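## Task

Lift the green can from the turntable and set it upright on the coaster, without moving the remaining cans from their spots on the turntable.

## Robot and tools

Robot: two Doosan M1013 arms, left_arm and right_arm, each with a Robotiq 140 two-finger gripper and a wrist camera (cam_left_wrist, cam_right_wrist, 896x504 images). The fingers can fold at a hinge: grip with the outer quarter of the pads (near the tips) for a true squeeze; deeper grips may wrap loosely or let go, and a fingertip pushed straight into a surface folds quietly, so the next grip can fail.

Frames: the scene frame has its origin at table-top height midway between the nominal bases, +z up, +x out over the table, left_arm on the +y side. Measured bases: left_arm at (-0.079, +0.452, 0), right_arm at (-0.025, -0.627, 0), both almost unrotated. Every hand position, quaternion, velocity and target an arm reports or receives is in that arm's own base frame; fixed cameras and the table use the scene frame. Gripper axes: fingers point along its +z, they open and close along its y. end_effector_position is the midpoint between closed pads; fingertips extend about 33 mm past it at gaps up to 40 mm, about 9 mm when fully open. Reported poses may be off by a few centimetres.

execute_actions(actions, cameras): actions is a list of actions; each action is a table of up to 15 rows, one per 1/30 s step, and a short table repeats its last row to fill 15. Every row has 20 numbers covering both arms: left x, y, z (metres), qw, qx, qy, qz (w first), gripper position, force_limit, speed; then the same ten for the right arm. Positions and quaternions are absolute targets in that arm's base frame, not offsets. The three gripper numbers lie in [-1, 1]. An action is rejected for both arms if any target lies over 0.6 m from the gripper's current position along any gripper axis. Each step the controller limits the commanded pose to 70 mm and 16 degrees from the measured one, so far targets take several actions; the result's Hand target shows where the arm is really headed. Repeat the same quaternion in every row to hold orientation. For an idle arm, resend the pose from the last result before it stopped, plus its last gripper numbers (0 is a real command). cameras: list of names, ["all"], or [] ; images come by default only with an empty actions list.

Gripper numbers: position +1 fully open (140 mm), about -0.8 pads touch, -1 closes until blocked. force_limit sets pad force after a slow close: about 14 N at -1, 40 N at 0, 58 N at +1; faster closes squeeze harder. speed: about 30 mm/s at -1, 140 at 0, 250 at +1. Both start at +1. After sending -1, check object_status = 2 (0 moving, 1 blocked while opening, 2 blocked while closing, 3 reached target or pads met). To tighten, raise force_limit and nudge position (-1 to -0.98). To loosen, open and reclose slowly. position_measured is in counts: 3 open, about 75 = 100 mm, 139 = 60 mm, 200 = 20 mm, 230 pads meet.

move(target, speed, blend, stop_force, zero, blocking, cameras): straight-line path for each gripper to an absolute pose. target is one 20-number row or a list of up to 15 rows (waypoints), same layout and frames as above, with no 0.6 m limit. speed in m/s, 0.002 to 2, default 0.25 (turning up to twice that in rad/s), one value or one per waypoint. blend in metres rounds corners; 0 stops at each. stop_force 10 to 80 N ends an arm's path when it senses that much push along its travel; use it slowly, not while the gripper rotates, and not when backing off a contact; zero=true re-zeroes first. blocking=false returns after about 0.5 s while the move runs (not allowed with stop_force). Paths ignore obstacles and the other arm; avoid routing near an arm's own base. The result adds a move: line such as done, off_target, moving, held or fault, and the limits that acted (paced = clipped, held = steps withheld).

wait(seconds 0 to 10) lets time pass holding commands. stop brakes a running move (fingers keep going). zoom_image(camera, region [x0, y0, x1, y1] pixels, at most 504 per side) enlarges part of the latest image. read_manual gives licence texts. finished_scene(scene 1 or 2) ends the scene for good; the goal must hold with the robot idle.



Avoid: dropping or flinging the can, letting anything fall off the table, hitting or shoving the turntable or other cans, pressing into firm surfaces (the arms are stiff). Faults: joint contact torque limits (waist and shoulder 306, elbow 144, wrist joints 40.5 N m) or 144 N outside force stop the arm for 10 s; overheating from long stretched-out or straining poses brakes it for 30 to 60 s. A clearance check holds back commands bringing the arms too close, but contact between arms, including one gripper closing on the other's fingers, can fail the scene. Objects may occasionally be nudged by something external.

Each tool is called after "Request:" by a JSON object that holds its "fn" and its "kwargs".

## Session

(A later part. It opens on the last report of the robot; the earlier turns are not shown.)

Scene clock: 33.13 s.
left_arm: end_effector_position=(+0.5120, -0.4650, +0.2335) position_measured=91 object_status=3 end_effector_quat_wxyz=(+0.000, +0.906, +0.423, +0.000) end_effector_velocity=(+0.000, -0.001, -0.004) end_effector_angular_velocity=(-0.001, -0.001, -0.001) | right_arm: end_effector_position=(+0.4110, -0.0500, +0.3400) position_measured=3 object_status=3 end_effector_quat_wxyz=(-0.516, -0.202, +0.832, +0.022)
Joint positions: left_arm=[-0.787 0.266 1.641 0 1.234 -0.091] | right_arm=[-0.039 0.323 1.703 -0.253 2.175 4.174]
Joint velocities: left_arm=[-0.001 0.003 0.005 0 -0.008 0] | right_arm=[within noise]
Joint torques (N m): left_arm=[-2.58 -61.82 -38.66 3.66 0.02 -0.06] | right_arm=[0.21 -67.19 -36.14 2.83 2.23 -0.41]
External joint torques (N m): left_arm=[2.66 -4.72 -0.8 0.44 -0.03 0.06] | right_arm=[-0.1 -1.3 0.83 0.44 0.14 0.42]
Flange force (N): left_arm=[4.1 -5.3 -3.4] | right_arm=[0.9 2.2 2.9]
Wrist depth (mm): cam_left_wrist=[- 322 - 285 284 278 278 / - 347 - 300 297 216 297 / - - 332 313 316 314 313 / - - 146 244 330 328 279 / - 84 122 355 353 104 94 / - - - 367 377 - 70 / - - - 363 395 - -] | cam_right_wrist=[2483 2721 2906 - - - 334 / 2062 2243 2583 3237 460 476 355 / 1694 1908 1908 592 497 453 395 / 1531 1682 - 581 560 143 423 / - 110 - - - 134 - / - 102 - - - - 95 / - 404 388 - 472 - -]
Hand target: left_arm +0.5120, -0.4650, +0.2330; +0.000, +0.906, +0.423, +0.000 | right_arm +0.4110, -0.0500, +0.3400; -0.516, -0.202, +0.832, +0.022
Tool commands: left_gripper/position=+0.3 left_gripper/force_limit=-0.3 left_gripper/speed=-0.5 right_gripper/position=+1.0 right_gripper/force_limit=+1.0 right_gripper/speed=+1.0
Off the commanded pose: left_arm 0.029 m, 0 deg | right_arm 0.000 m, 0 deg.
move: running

Request:
{"fn": "wait", "kwargs": {"seconds": 9}}

Request:
{"fn": "wait", "kwargs": {"seconds": 2.52}}

Request:
{"fn": "execute_actions", "kwargs": {"actions": [[[0.512,-0.465,0.205,0,0.906,0.4234,0,0.3,-0.3,-0.5,0.411,-0.05,0.34,0.516,0.2023,-0.8316,-0.022,1,1,1],[0.514,-0.464,0.205,0,0.906,0.4234,0,0.3,-0.3,-0.5,0.411,-0.05,0.34,0.516,0.2023,-0.8316,-0.022,1,1,1],[0.515,-0.464,0.205,0,0.906,0.4234,0,0.3,-0.3,-0.5,0.411,-0.05,0.34,0.516,0.2023,-0.8316,-0.022,1,1,1],[0.517,-0.463,0.205,0,0.906,0.4234,0,0.3,-0.3,-0.5,0.411,-0.05,0.34,0.516,0.2023,-0.8316,-0.022,1,1,1],[0.520,-0.462,0.205,0,0.906,0.4234,0,0.3,-0.3,-0.5,0.411,-0.05,0.34,0.516,0.2023,-0.8316,-0.022,1,1,1],[0.523,-0.461,0.204,0,0.906,0.4234,0,0.3,-0.3,-0.5,0.411,-0.05,0.34,0.516,0.2023,-0.8316,-0.022,1,1,1],[0.527,-0.461,0.202,0,0.906,0.4234,0,0.3,-0.3,-0.5,0.411,-0.05,0.34,0.516,0.2023,-0.8316,-0.022,1,1,1],[0.531,-0.460,0.199,0,0.906,0.4234,0,0.3,-0.3,-0.5,0.411,-0.05,0.34,0.516,0.2023,-0.8316,-0.022,1,1,1],[0.536,-0.459,0.195,0,0.906,0.4234,0,0.3,-0.3,-0.5,0.411,-0.05,0.34,0.516,0.2023,-0.8316,-0.022,1,1,1],[0.540,-0.458,0.191,0,0.906,0.4234,0,0.3,-0.3,-0.5,0.411,-0.05,0.34,0.516,0.2023,-0.8316,-0.022,1,1,1],[0.544,-0.458,0.187,0,0.906,0.4234,0,0.3,-0.3,-0.5,0.411,-0.05,0.34,0.516,0.2023,-0.8316,-0.022,1,1,1],[0.549,-0.457,0.183,0,0.906,0.4234,0,0.3,-0.3,-0.5,0.411,-0.05,0.34,0.516,0.2023,-0.8316,-0.022,1,1,1],[0.553,-0.457,0.179,0,0.906,0.4234,0,0.3,-0.3,-0.5,0.411,-0.05,0.34,0.516,0.2023,-0.8316,-0.022,1,1,1],[0.558,-0.457,0.175,0,0.906,0.4234,0,0.3,-0.3,-0.5,0.411,-0.05,0.34,0.516,0.2023,-0.8316,-0.022,1,1,1],[0.562,-0.457,0.171,0,0.906,0.4234,0,0.3,-0.3,-0.5,0.411,-0.05,0.34,0.516,0.2023,-0.8316,-0.022,1,1,1]],[[0.567,-0.457,0.167,0,0.906,0.4234,0,0.3,-0.3,-0.5,0.411,-0.05,0.34,0.516,0.2023,-0.8316,-0.022,1,1,1],[0.571,-0.458,0.163,0,0.906,0.4234,0,0.3,-0.3,-0.5,0.411,-0.05,0.34,0.516,0.2023,-0.8316,-0.022,1,1,1],[0.575,-0.458,0.160,0,0.906,0.4234,0,0.3,-0.3,-0.5,0.411,-0.05,0.34,0.516,0.2023,-0.8316,-0.022,1,1,1],[0.580,-0.459,0.157,0,0.906,0.4234,0,0.3,-0.3,-0.5,0.411,-0.05,0.34,0.516,0.2023,-0.8316,-0.022,1,1,1],[0.584,-0.460,0.156,0,0.906,0.4234,0,-1,-0.3,-0.5,0.411,-0.05,0.34,0.516,0.2023,-0.8316,-0.022,1,1,1],[0.588,-0.461,0.155,0,0.906,0.4234,0,-1,-0.3,-0.5,0.411,-0.05,0.34,0.516,0.2023,-0.8316,-0.022,1,1,1],[0.593,-0.462,0.155,0,0.906,0.4234,0,-1,-0.3,-0.5,0.411,-0.05,0.34,0.516,0.2023,-0.8316,-0.022,1,1,1],[0.597,-0.463,0.155,0,0.906,0.4234,0,-1,-0.3,-0.5,0.411,-0.05,0.34,0.516,0.2023,-0.8316,-0.022,1,1,1],[0.601,-0.465,0.155,0,0.906,0.4234,0,-1,-0.3,-0.5,0.411,-0.05,0.34,0.516,0.2023,-0.8316,-0.022,1,1,1],[0.605,-0.466,0.155,0,0.906,0.4234,0,-1,-0.3,-0.5,0.411,-0.05,0.34,0.516,0.2023,-0.8316,-0.022,1,1,1],[0.609,-0.468,0.155,0,0.906,0.4234,0,-1,-0.3,-0.5,0.411,-0.05,0.34,0.516,0.2023,-0.8316,-0.022,1,1,1],[0.613,-0.470,0.155,0,0.906,0.4234,0,-1,-0.3,-0.5,0.411,-0.05,0.34,0.516,0.2023,-0.8316,-0.022,1,1,1],[0.617,-0.472,0.155,0,0.906,0.4234,0,-1,-0.3,-0.5,0.411,-0.05,0.34,0.516,0.2023,-0.8316,-0.022,1,1,1],[0.621,-0.474,0.155,0,0.906,0.4234,0,-1,-0.3,-0.5,0.411,-0.05,0.34,0.516,0.2023,-0.8316,-0.022,1,1,1],[0.625,-0.476,0.155,0,0.906,0.4234,0,-1,-0.3,-0.5,0.411,-0.05,0.34,0.516,0.2023,-0.8316,-0.022,1,1,1]],[[0.629,-0.479,0.155,0,0.906,0.4234,0,-1,-0.3,-0.5,0.411,-0.05,0.34,0.516,0.2023,-0.8316,-0.022,1,1,1],[0.633,-0.481,0.155,0,0.906,0.4234,0,-1,-0.3,-0.5,0.411,-0.05,0.34,0.516,0.2023,-0.8316,-0.022,1,1,1],[0.636,-0.484,0.155,0,0.906,0.4234,0,-1,-0.3,-0.5,0.411,-0.05,0.34,0.516,0.2023,-0.8316,-0.022,1,1,1],[0.640,-0.486,0.155,0,0.906,0.4234,0,-1,-0.3,-0.5,0.411,-0.05,0.34,0.516,0.2023,-0.8316,-0.022,1,1,1],[0.643,-0.489,0.155,0,0.906,0.4234,0,-1,-0.3,-0.5,0.411,-0.05,0.34,0.516,0.2023,-0.8316,-0.022,1,1,1],[0.646,-0.492,0.155,0,0.906,0.4234,0,-1,-0.3,-0.5,0.411,-0.05,0.34,0.516,0.2023,-0.8316,-0.022,1,1,1],[0.650,-0.495,0.155,0,0.906,0.4234,0,-1,-0.3,-0.5,0.411,-0.05,0.34,0.516,0.2023,-0.8316,-0.022,1,1,1],[0.653,-0.499,0.155,0,0.906,0.4234,0,-1,-0.3,-0.5,0.411,-0.05,0.34,0.516,0.2023,-0.8316,-0.022,1,1,1],[0.656,-0.502,0.156,0,0.906,0.4234,0,-1,-0.3,-0.5,0.411,-0.05,0.34,0.516,0.2023,-0.8316,-0.022,1,1,1],[0.659,-0.505,0.158,0,0.906,0.4234,0,-1,-0.3,-0.5,0.411,-0.05,0.34,0.516,0.2023,-0.8316,-0.022,1,1,1],[0.661,-0.509,0.161,0,0.906,0.4234,0,-1,-0.3,-0.5,0.411,-0.05,0.34,0.516,0.2023,-0.8316,-0.022,1,1,1],[0.664,-0.512,0.165,0,0.906,0.4234,0,-1,-0.3,-0.5,0.411,-0.05,0.34,0.516,0.2023,-0.8316,-0.022,1,1,1],[0.666,-0.516,0.170,0,0.906,0.4234,0,-1,-0.3,-0.5,0.411,-0.05,0.34,0.516,0.2023,-0.8316,-0.022,1,1,1],[0.669,-0.520,0.176,0,0.906,0.4234,0,-1,-0.3,-0.5,0.411,-0.05,0.34,0.516,0.2023,-0.8316,-0.022,1,1,1],[0.671,-0.524,0.182,0,0.906,0.4234,0,-1,-0.3,-0.5,0.411,-0.05,0.34,0.516,0.2023,-0.8316,-0.022,1,1,1]]], "cameras": ["cam_left_wrist"]}}

Request:
{"fn": "move", "kwargs": {"target": [0.671,-0.524,0.26,0,0.906,0.4234,0,-1,-0.3,-0.5,0.411,-0.05,0.34,0.516,0.2023,-0.8316,-0.022,1,1,1], "cameras": ["cam_left_wrist"]}}

Scene clock: 40.37 s.
left_arm: end_effector_position=(+0.5120, -0.4650, +0.2050) position_measured=91 object_status=3 end_effector_quat_wxyz=(+0.000, +0.906, +0.423, +0.000) | right_arm: end_effector_position=(+0.4110, -0.0500, +0.3400) position_measured=3 object_status=3 end_effector_quat_wxyz=(-0.516, -0.202, +0.832, +0.022)
Joint positions: left_arm=[-0.787 0.283 1.674 0 1.185 -0.091] | right_arm=[-0.039 0.323 1.703 -0.253 2.175 4.174]
Joint torques (N m): left_arm=[-2.72 -65.48 -37.8 3.65 0.18 -0.03] | right_arm=[0.12 -67.35 -36.22 2.8 2.19 -0.42]
External joint torques (N m): left_arm=[2.76 -1.84 -0.84 0.36 -0.19 0.03] | right_arm=[-0.08 -1.06 0.88 0.47 0.17 0.43]
Flange force (N): left_arm=[4.1 -0.8 -1.7] | right_arm=[0.7 2.2 2.8]
Wrist depth (mm): cam_left_wrist=[- 307 - 261 255 179 254 / - - 323 273 273 189 271 / - - 286 286 286 285 280 / 368 - 142 232 301 299 252 / - 84 122 225 323 104 94 / - - 325 344 336 - 70 / - - - 355 359 - -] | cam_right_wrist=[2304 2664 2721 - - - 321 / 1982 2304 2243 2507 462 477 355 / 1716 1801 2030 600 498 457 396 / 1531 1705 - 615 573 143 445 / - 110 - - - 133 99 / - 96 - - 516 - - / - 392 410 - - - -]
Hand target: left_arm +0.5120, -0.4650, +0.2050; +0.000, +0.906, +0.423, +0.000 | right_arm +0.4110, -0.0500, +0.3400; -0.516, -0.202, +0.832, +0.022
Tool commands: left_gripper/position=+0.3 left_gripper/force_limit=-0.3 left_gripper/speed=-0.5 right_gripper/position=+1.0 right_gripper/force_limit=+1.0 right_gripper/speed=+1.0
Off the commanded pose: left_arm 0.000 m, 0 deg | right_arm 0.000 m, 0 deg.
earlier move: done
wait: 4.20 of 9 s (the move ended)

Scene clock: 42.90 s.
left_arm: end_effector_position=(+0.5120, -0.4650, +0.2050) position_measured=91 object_status=3 end_effector_quat_wxyz=(+0.000, +0.906, +0.423, +0.000) | right_arm: end_effector_position=(+0.4110, -0.0500, +0.3400) position_measured=3 object_status=3 end_effector_quat_wxyz=(-0.516, -0.202, +0.832, +0.022)
Joint positions: left_arm=[-0.787 0.283 1.674 0 1.185 -0.091] | right_arm=[-0.039 0.323 1.703 -0.253 2.175 4.174]
Joint torques (N m): left_arm=[-2.56 -64.98 -37.63 3.57 0.22 -0.08] | right_arm=[0.24 -66.95 -35.89 2.86 2.24 -0.46]
External joint torques (N m): left_arm=[2.75 -2.3 -0.94 0.44 -0.22 0.08] | right_arm=[-0.37 -1.64 0.54 0.4 0.12 0.47]
Flange force (N): left_arm=[4.1 -1.3 -2.1] | right_arm=[1.5 1.9 2.7]
Wrist depth (mm): cam_left_wrist=[313 - - 257 260 221 254 / - - 321 273 271 196 270 / 351 - 337 285 287 286 283 / - - 142 212 300 299 264 / - 84 122 324 322 105 94 / - - 325 339 338 - 71 / - - - 341 355 - -] | cam_right_wrist=[2390 2609 2750 - - - 337 / 1952 2224 2390 2810 461 458 358 / 1728 1880 1952 593 497 456 397 / 1541 1671 - 621 576 143 442 / - 110 - 557 606 143 99 / - 418 - 483 - - 95 / - - - - - - -]
Hand target: left_arm +0.5120, -0.4650, +0.2050; +0.000, +0.906, +0.423, +0.000 | right_arm +0.4110, -0.0500, +0.3400; -0.516, -0.202, +0.832, +0.022
Tool commands: left_gripper/position=+0.3 left_gripper/force_limit=-0.3 left_gripper/speed=-0.5 right_gripper/position=+1.0 right_gripper/force_limit=+1.0 right_gripper/speed=+1.0
Off the commanded pose: left_arm 0.000 m, 0 deg | right_arm 0.000 m, 0 deg.
wait: 2.53 s; at rest by 0.17 s

Scene clock: 44.17 s.
left_arm: end_effector_position=(+0.6390, -0.4863, +0.1550) position_measured=152 object_status=0 end_effector_quat_wxyz=(+0.000, +0.906, +0.423, +0.000) end_effector_velocity=(+0.103, -0.081, +0.000) end_effector_angular_velocity=(-0.001, +0.001, +0.001) | right_arm: end_effector_position=(+0.4110, -0.0500, +0.3400) position_measured=3 object_status=3 end_effector_quat_wxyz=(-0.516, -0.202, +0.832, +0.022)
Joint positions: left_arm=[-0.694 0.479 1.486 0 1.175 0.003] | right_arm=[-0.039 0.323 1.703 -0.253 2.175 4.174]
Joint velocities: left_arm=[0.005 0.196 -0.305 -0.002 0.109 0.005] | right_arm=[within noise]
Joint torques (N m): left_arm=[-1.67 -77.46 -33.02 3.76 1.06 -0.03] | right_arm=[0.11 -67.33 -36.06 2.84 2.21 -0.42]
External joint torques (N m): left_arm=[1.21 -8 -5.58 0.23 -1.08 0.03] | right_arm=[-0.35 -0.83 0.88 0.41 0.15 0.43]
External joint torques at the end of the 1st action: left_arm=[2.36 -1.74 -0.63 0.4 -0.67 0.63] | right_arm=[-0.24 -1.53 1.03 0.35 0.18 0.44]
External joint torques at the end of the 2nd action: left_arm=[0.75 -3.77 -1.66 0.44 -0.43 -0.22] | right_arm=[-0.27 -1.13 0.8 0.48 0.13 0.44]
Flange force (N): left_arm=[1.5 0.1 -8.7] | right_arm=[0.6 1.6 2.7]
Flange force at the end of the 1st action (N): left_arm=[4.2 -1.5 -0.7] | right_arm=[1.4 2.1 3.6]
Flange force at the end of the 2nd action (N): left_arm=[0.6 -2.2 -3.4] | right_arm=[0.8 1.9 2.8]
Wrist depth (mm): cam_left_wrist=[252 - - 190 254 254 263 / 275 - 225 224 223 225 224 / - 236 237 231 233 234 228 / - 250 247 153 148 249 235 / - - 94 266 150 91 234 / - 71 64 276 282 79 68 / - - - 302 - - -] | cam_right_wrist=[2390 2557 2721 - - - 341 / 2186 2131 2557 3237 458 460 354 / 1752 1937 2062 603 495 457 396 / 1559 1694 - 618 560 143 444 / - 110 - 556 - - 105 / - 103 - - - - - / - 395 416 446 - - -]
Hand target: left_arm +0.6523, -0.4985, +0.1549; +0.001, +0.906, +0.423, +0.000 | right_arm +0.4110, -0.0500, +0.3400; -0.516, -0.202, +0.832, +0.022
Off the commanded pose: left_arm 0.056 m, 0 deg | right_arm 0.000 m, 0 deg.
Kept back: 7 steps.
Step readings (end_effector_position of left_arm | right_arm; steps 1 to 15: 1st action; 16 to 30: 2nd action; 31 to 38: 3rd action):
0: (+0.5120, -0.4650, +0.2050) | (+0.4110, -0.0500, +0.3400)
1: (+0.5120, -0.4650, +0.2050) | (+0.4110, -0.0500, +0.3400)
2: (+0.5120, -0.4650, +0.2050) | (+0.4110, -0.0500, +0.3400)
4: (+0.5127, -0.4649, +0.2048) | (+0.4110, -0.0500, +0.3400)
8: (+0.5192, -0.4625, +0.2044) | (+0.4110, -0.0500, +0.3400)
15: (+0.5440, -0.4577, +0.1867) | (+0.4110, -0.0500, +0.3400)
16: (+0.5490, -0.4572, +0.1823) | (+0.4110, -0.0500, +0.3400)
17: (+0.5529, -0.4570, +0.1789) | (+0.4110, -0.0500, +0.3400)
19: (+0.5619, -0.4570, +0.1709) | (+0.4110, -0.0500, +0.3400)
23: (+0.5790, -0.4590, +0.1595) | (+0.4110, -0.0500, +0.3400)
30: (+0.6083, -0.4680, +0.1553) | (+0.4110, -0.0500, +0.3400)
31: (+0.6131, -0.4702, +0.1552) | (+0.4110, -0.0500, +0.3400)
32: (+0.6167, -0.4719, +0.1551) | (+0.4110, -0.0500, +0.3400)
34: (+0.6249, -0.4766, +0.1551) | (+0.4110, -0.0500, +0.3400)
Images, in order (width x height): cam_left_wrist 896x504.

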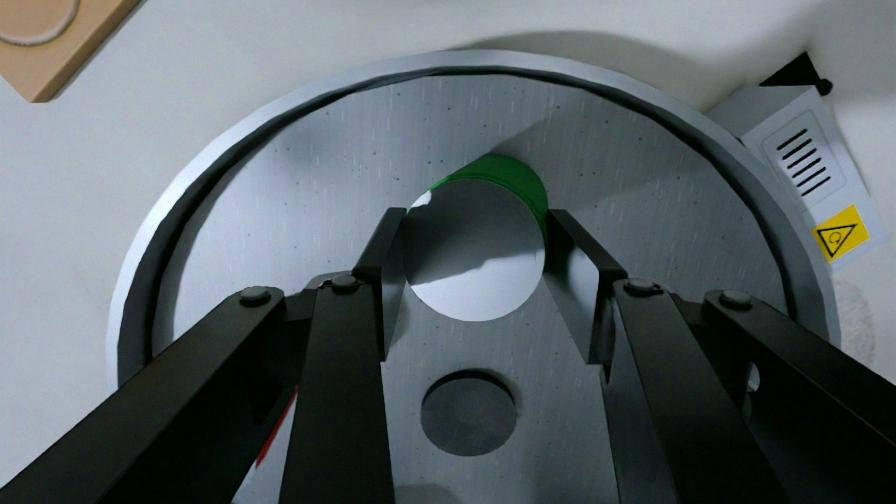

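Scene clock: 45.83 s.
left_arm: end_effector_position=(+0.6710, -0.5240, +0.2599) position_measured=153 object_status=2 end_effector_quat_wxyz=(+0.000, +0.906, +0.423, +0.000) | right_arm: end_effector_position=(+0.4110, -0.0500, +0.3400) position_measured=3 object_status=3 end_effector_quat_wxyz=(-0.516, -0.202, +0.832, +0.022)
Joint positions: left_arm=[-0.704 0.507 1.247 0 1.387 -0.007] | right_arm=[-0.039 0.323 1.703 -0.253 2.175 4.174]
Joint torques (N m): left_arm=[-2.72 -88.77 -40.12 3.85 0.4 -0.02] | right_arm=[0.09 -67.44 -36.19 2.83 2.24 -0.41]
External joint torques (N m): left_arm=[2.5 -2.05 -0.84 0.4 -0.41 0.02] | right_arm=[-0.51 -0.76 0.98 0.41 0.11 0.42]
Flange force (N): left_arm=[2.9 -1.6 -1.1] | right_arm=[0.5 1.3 2.9]
Wrist depth (mm): cam_left_wrist=[348 - - - - - 1185 / 380 317 325 326 322 - 1271 / - 334 339 207 340 - 1258 / 432 273 292 157 155 416 1461 / - - 94 379 125 91 439 / - 71 64 413 - 79 68 / - 68 - 426 - - -] | cam_right_wrist=[2532 2721 2810 - - - 342 / 1998 2205 2483 2974 460 475 355 / 1728 1880 2096 600 497 457 398 / 1495 1650 554 613 566 143 439 / - 110 507 - - 134 99 / - 96 - - - - 95 / - - - - 461 502 -]
Hand target: left_arm +0.6710, -0.5240, +0.2600; +0.000, +0.906, +0.423, +0.000 | right_arm +0.4110, -0.0500, +0.3400; -0.516, -0.202, +0.832, +0.022
Off the commanded pose: left_arm 0.000 m, 0 deg | right_arm 0.000 m, 0 deg.
move: done
Images, in order (width x height): cam_left_wrist 896x504.

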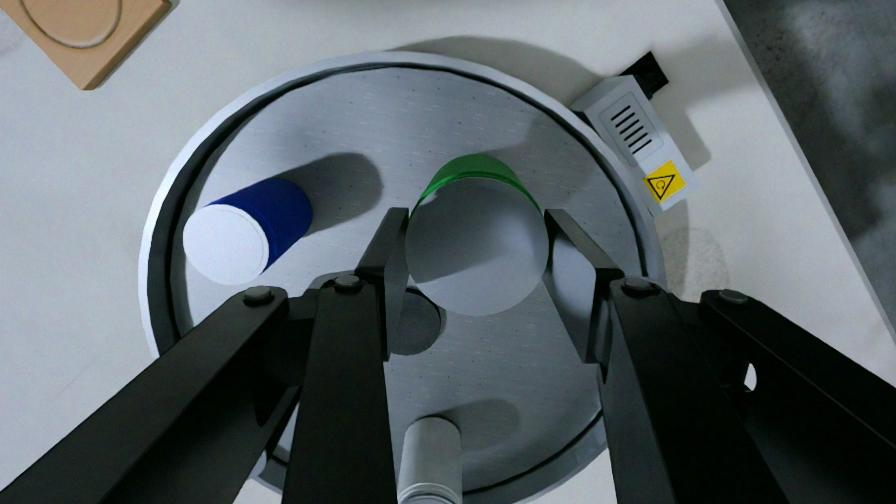

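Request:
{"fn": "move", "kwargs": {"target": [[0.671,-0.524,0.285,0,0.906,0.4234,0,-1,-0.3,-0.5,0.411,-0.05,0.34,0.516,0.2023,-0.8316,-0.022,1,1,1],[0.474,-0.297,0.285,0,0.906,0.4234,0,-1,-0.3,-0.5,0.411,-0.05,0.34,0.516,0.2023,-0.8316,-0.022,1,1,1]], "blend": 0.02, "cameras": ["cam_left_wrist"]}}

Scene clock: 48.07 s.
left_arm: end_effector_position=(+0.4741, -0.2971, +0.2850) position_measured=153 object_status=2 end_effector_quat_wxyz=(+0.000, +0.906, +0.423, +0.000) | right_arm: end_effector_position=(+0.4110, -0.0500, +0.3400) position_measured=3 object_status=3 end_effector_quat_wxyz=(-0.516, -0.202, +0.832, +0.022)
Joint positions: left_arm=[-0.622 0.034 1.817 0 1.29 0.075] | right_arm=[-0.039 0.323 1.703 -0.253 2.175 4.174]
Joint torques (N m): left_arm=[-1.22 -43.99 -39.06 3.75 0.18 -0.16] | right_arm=[0.43 -67.08 -36.03 2.83 2.16 -0.37]
External joint torques (N m): left_arm=[1.1 0.68 -1.06 0.41 -0.2 0.16] | right_arm=[-0.52 -1.08 0.84 0.43 0.19 0.38]
Flange force (N): left_arm=[2.6 2.7 -0.8] | right_arm=[1.0 1.5 2.8]
Wrist depth (mm): cam_left_wrist=[- 383 - 372 - - 384 / - - 410 377 399 - 410 / - 415 - 156 384 369 362 / - - - 158 154 388 322 / - - 94 161 125 91 409 / - 71 64 - - 78 71 / - 68 - - - - -] | cam_right_wrist=[2346 2750 2692 - - - 329 / 1967 2186 2483 879 460 465 357 / 1801 1853 2167 587 499 458 397 / 1513 1705 - 588 571 143 442 / - 110 502 - - 134 100 / - 110 468 463 - 558 95 / - 387 422 442 - - -]
Hand target: left_arm +0.4740, -0.2970, +0.2850; +0.000, +0.906, +0.423, +0.000 | right_arm +0.4110, -0.0500, +0.3400; -0.516, -0.202, +0.832, +0.022
Off the commanded pose: left_arm 0.000 m, 0 deg | right_arm 0.000 m, 0 deg.
move: done; blend cut to 0.0125 m at target 1
Images, in order (width x height): cam_left_wrist 896x504.

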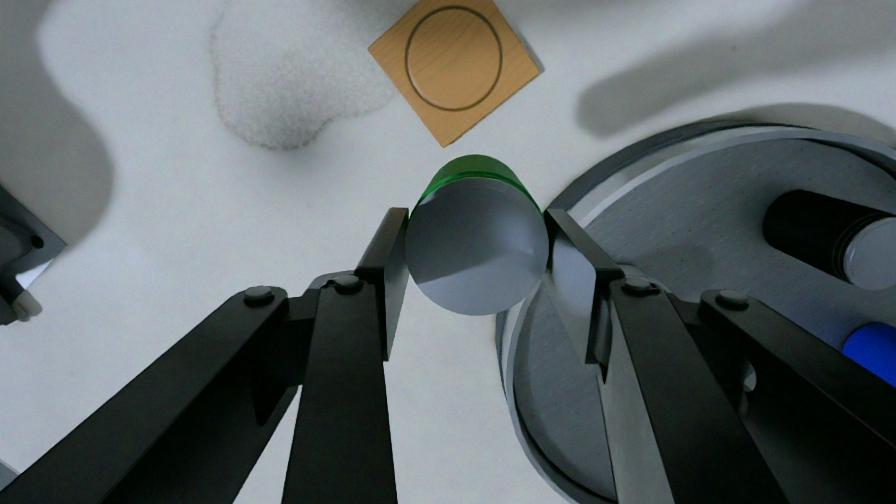

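Request:
{"fn": "move", "kwargs": {"target": [[0.515,-0.227,0.19,0,0.906,0.4234,0,-1,-0.3,-0.5,0.411,-0.05,0.34,0.516,0.2023,-0.8316,-0.022,1,1,1],[0.515,-0.227,0.120,0,0.906,0.4234,0,-1,-0.3,-0.5,0.411,-0.05,0.34,0.516,0.2023,-0.8316,-0.022,1,1,1]], "blend": 0.03, "speed": 0.2}}

Request:
{"fn": "move", "kwargs": {"target": [0.515,-0.227,0.104,0,0.906,0.4234,0,-1,-0.3,-0.5,0.411,-0.05,0.34,0.516,0.2023,-0.8316,-0.022,1,1,1], "speed": 0.006, "stop_force": 10, "cameras": ["cam_left_wrist"]}}

Request:
{"fn": "zoom_image", "kwargs": {"camera": "cam_left_wrist", "region": [320, 40, 600, 330]}}

Scene clock: 50.43 s.
left_arm: end_effector_position=(+0.5150, -0.2270, +0.1201) position_measured=153 object_status=2 end_effector_quat_wxyz=(+0.000, +0.906, +0.423, +0.000) | right_arm: end_effector_position=(+0.4110, -0.0500, +0.3400) position_measured=3 object_status=3 end_effector_quat_wxyz=(-0.516, -0.202, +0.832, +0.022)
Joint positions: left_arm=[-0.476 0.159 2.004 0 0.978 0.22] | right_arm=[-0.039 0.323 1.703 -0.253 2.175 4.174]
Joint torques (N m): left_arm=[-2.55 -48.82 -35.13 3.1 0.51 -0.08] | right_arm=[0.4 -67.34 -36.06 2.84 2.26 -0.44]
External joint torques (N m): left_arm=[2.27 -2.01 0.43 0.49 -0.53 0.08] | right_arm=[-0.45 -1.03 0.91 0.41 0.1 0.45]
Flange force (N): left_arm=[3.0 -4.7 -0.6] | right_arm=[0.8 1.6 3.0]
Wrist depth (mm): cam_left_wrist=[- - - 229 - - - / - - - 232 - - 233 / 263 258 246 211 242 256 - / 272 271 - 157 148 275 - / - - 94 161 124 91 228 / - 71 64 305 - 78 71 / - 68 - - - - -] | cam_right_wrist=[2413 2692 3119 - 476 2243 340 / 1952 2325 2436 2873 462 475 354 / 1752 1923 2014 664 497 457 396 / 1531 1671 - 616 576 143 439 / - 110 - 554 - 133 100 / - 111 - 504 - - 95 / - - - 459 - 499 -]
Hand target: left_arm +0.5150, -0.2270, +0.1200; +0.000, +0.906, +0.423, +0.000 | right_arm +0.4110, -0.0500, +0.3400; -0.516, -0.202, +0.832, +0.022
Off the commanded pose: left_arm 0.000 m, 0 deg | right_arm 0.000 m, 0 deg.
move: done

Scene clock: 51.83 s.
left_arm: end_effector_position=(+0.5151, -0.2271, +0.1154) position_measured=153 object_status=2 end_effector_quat_wxyz=(+0.000, +0.906, +0.423, +0.000) | right_arm: end_effector_position=(+0.4110, -0.0500, +0.3400) position_measured=3 object_status=3 end_effector_quat_wxyz=(-0.516, -0.202, +0.832, +0.022)
Joint positions: left_arm=[-0.476 0.163 2.009 0 0.969 0.22] | right_arm=[-0.039 0.323 1.703 -0.253 2.175 4.174]
Joint torques (N m): left_arm=[-1.12 -42.42 -26.92 3.92 0.93 -0.06] | right_arm=[0.68 -67.59 -35.94 2.87 2.14 -0.38]
External joint torques (N m): left_arm=[1.23 -8.7 -7.45 -0.36 -0.95 0.06] | right_arm=[-0.44 -0.73 0.75 0.4 0.22 0.39]
Flange force (N): left_arm=[2.3 -0.3 -13.9] | right_arm=[0.6 1.3 2.2]
Wrist depth (mm): cam_left_wrist=[227 215 - - - - - / - - - 229 - - - / 251 - - 209 238 - - / 269 - - 157 153 - - / - - 94 162 125 91 226 / - 71 64 - - 79 71 / - 68 - - - - -] | cam_right_wrist=[2325 2692 2906 - - - 327 / 1908 2224 2507 2507 462 454 354 / 1764 1840 1923 584 496 458 396 / 1579 1682 - 628 573 143 450 / - 110 498 - - 134 100 / - 96 - 486 533 - 95 / - - 417 - 467 - -]
Hand target: left_arm +0.5151, -0.2271, +0.1154; +0.000, +0.906, +0.423, +0.000 | right_arm +0.4110, -0.0500, +0.3400; -0.516, -0.202, +0.832, +0.022
Off the commanded pose: left_arm 0.011 m, 0 deg | right_arm 0.000 m, 0 deg.
move: contact (left_arm)
Images, in order (width x height): cam_left_wrist 896x504.

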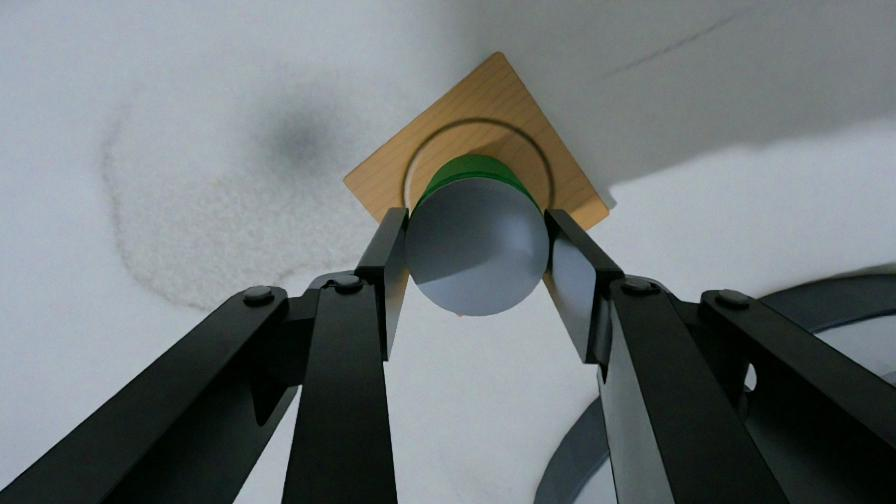

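Scaled by 1.738.

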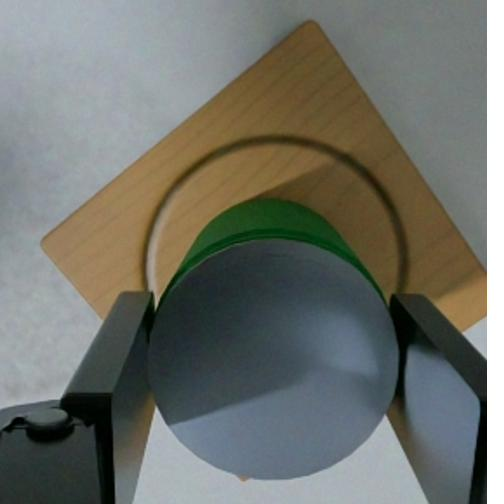

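Request:
{"fn": "move", "kwargs": {"target": [0.515,-0.227,0.115,0,0.906,0.4234,0,0.3,-0.3,-1,0.411,-0.05,0.34,0.516,0.2023,-0.8316,-0.022,1,1,1]}}

Request:
{"fn": "move", "kwargs": {"target": [0.515,-0.227,0.24,0,0.906,0.4234,0,0.3,-0.3,-1,0.411,-0.05,0.34,0.516,0.2023,-0.8316,-0.022,1,1,1], "speed": 0.15, "cameras": ["cam_left_wrist"]}}

Scene clock: 53.87 s.
left_arm: end_effector_position=(+0.5150, -0.2270, +0.1150) position_measured=91 object_status=0 end_effector_quat_wxyz=(+0.000, +0.906, +0.423, +0.000) | right_arm: end_effector_position=(+0.4110, -0.0500, +0.3400) position_measured=3 object_status=3 end_effector_quat_wxyz=(-0.516, -0.202, +0.832, +0.022)
Joint positions: left_arm=[-0.476 0.164 2.009 0 0.969 0.22] | right_arm=[-0.039 0.323 1.703 -0.253 2.175 4.174]
Joint torques (N m): left_arm=[-2.41 -49.46 -33.59 3.12 0.21 -0.02] | right_arm=[0.31 -66.99 -36.19 2.85 2.2 -0.35]
External joint torques (N m): left_arm=[2.16 -1.55 -0.8 0.44 -0.23 0.02] | right_arm=[-0.39 -1.29 1.08 0.4 0.15 0.36]
Flange force (N): left_arm=[3.5 -1.7 -1.9] | right_arm=[1.2 1.8 3.5]
Wrist depth (mm): cam_left_wrist=[228 227 222 - - - - / 237 - 243 228 233 - - / - - 238 232 239 250 - / - - 141 157 155 256 - / - 84 107 279 164 105 85 / - - - - 279 - 70 / - - - - 275 - -] | cam_right_wrist=[2325 2636 2664 - 2507 - 336 / 2014 2304 2436 3157 465 455 356 / 1716 1894 1867 652 500 457 396 / 1513 1661 - 602 577 143 436 / - 110 - - - - 99 / - 96 - - - - 95 / - - 418 433 - - -]
Hand target: left_arm +0.5150, -0.2270, +0.1150; +0.000, +0.906, +0.423, +0.000 | right_arm +0.4110, -0.0500, +0.3400; -0.516, -0.202, +0.832, +0.022
Off the commanded pose: left_arm 0.000 m, 0 deg | right_arm 0.000 m, 0 deg.
move: done

Scene clock: 55.20 s.
left_arm: end_effector_position=(+0.5150, -0.2270, +0.2399) position_measured=91 object_status=3 end_effector_quat_wxyz=(+0.000, +0.906, +0.423, +0.000) | right_arm: end_effector_position=(+0.4110, -0.0500, +0.3400) position_measured=3 object_status=3 end_effector_quat_wxyz=(-0.516, -0.202, +0.832, +0.022)
Joint positions: left_arm=[-0.476 0.063 1.871 0 1.207 0.22] | right_arm=[-0.039 0.323 1.703 -0.253 2.175 4.174]
Joint torques (N m): left_arm=[-2.47 -44.23 -37.76 3.57 0.19 -0.01] | right_arm=[-0.31 -67.32 -35.97 2.81 2.13 -0.39]
External joint torques (N m): left_arm=[2.48 -1.21 -1.2 0.47 -0.21 0.01] | right_arm=[0.16 -1.21 0.57 0.46 0.23 0.4]
Flange force (N): left_arm=[4.4 -0.9 -1.8] | right_arm=[0.8 2.4 2.1]
Wrist depth (mm): cam_left_wrist=[- 325 - - - - - / - - - 349 - - 341 / - 379 - 279 365 - - / - - 141 - 150 323 343 / - 84 108 - 369 105 94 / - - - 448 383 - 71 / - - - - 410 - -] | cam_right_wrist=[2507 2557 2873 - 480 1814 339 / 1967 2113 2459 2721 463 450 357 / 1752 1952 1967 - 493 460 393 / 1541 1682 - - 562 143 420 / - 110 - - - 133 99 / - 419 442 - - - 95 / - 401 439 425 462 485 -]
Hand target: left_arm +0.5150, -0.2270, +0.2400; +0.000, +0.906, +0.423, +0.000 | right_arm +0.4110, -0.0500, +0.3400; -0.516, -0.202, +0.832, +0.022
Off the commanded pose: left_arm 0.000 m, 0 deg | right_arm 0.000 m, 0 deg.
move: done
Images, in order (width x height): cam_left_wrist 896x504.

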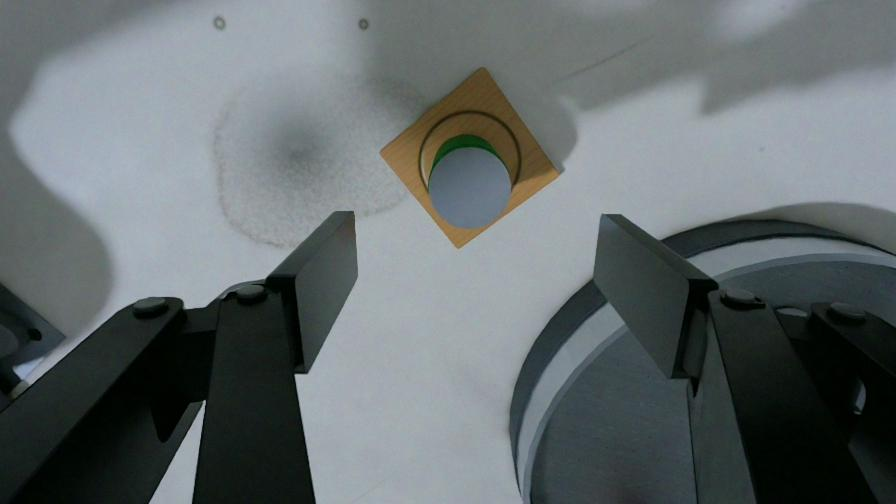

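Request:
{"fn": "finished_scene", "kwargs": {"scene": 2}}

The scene is finished: the task was done.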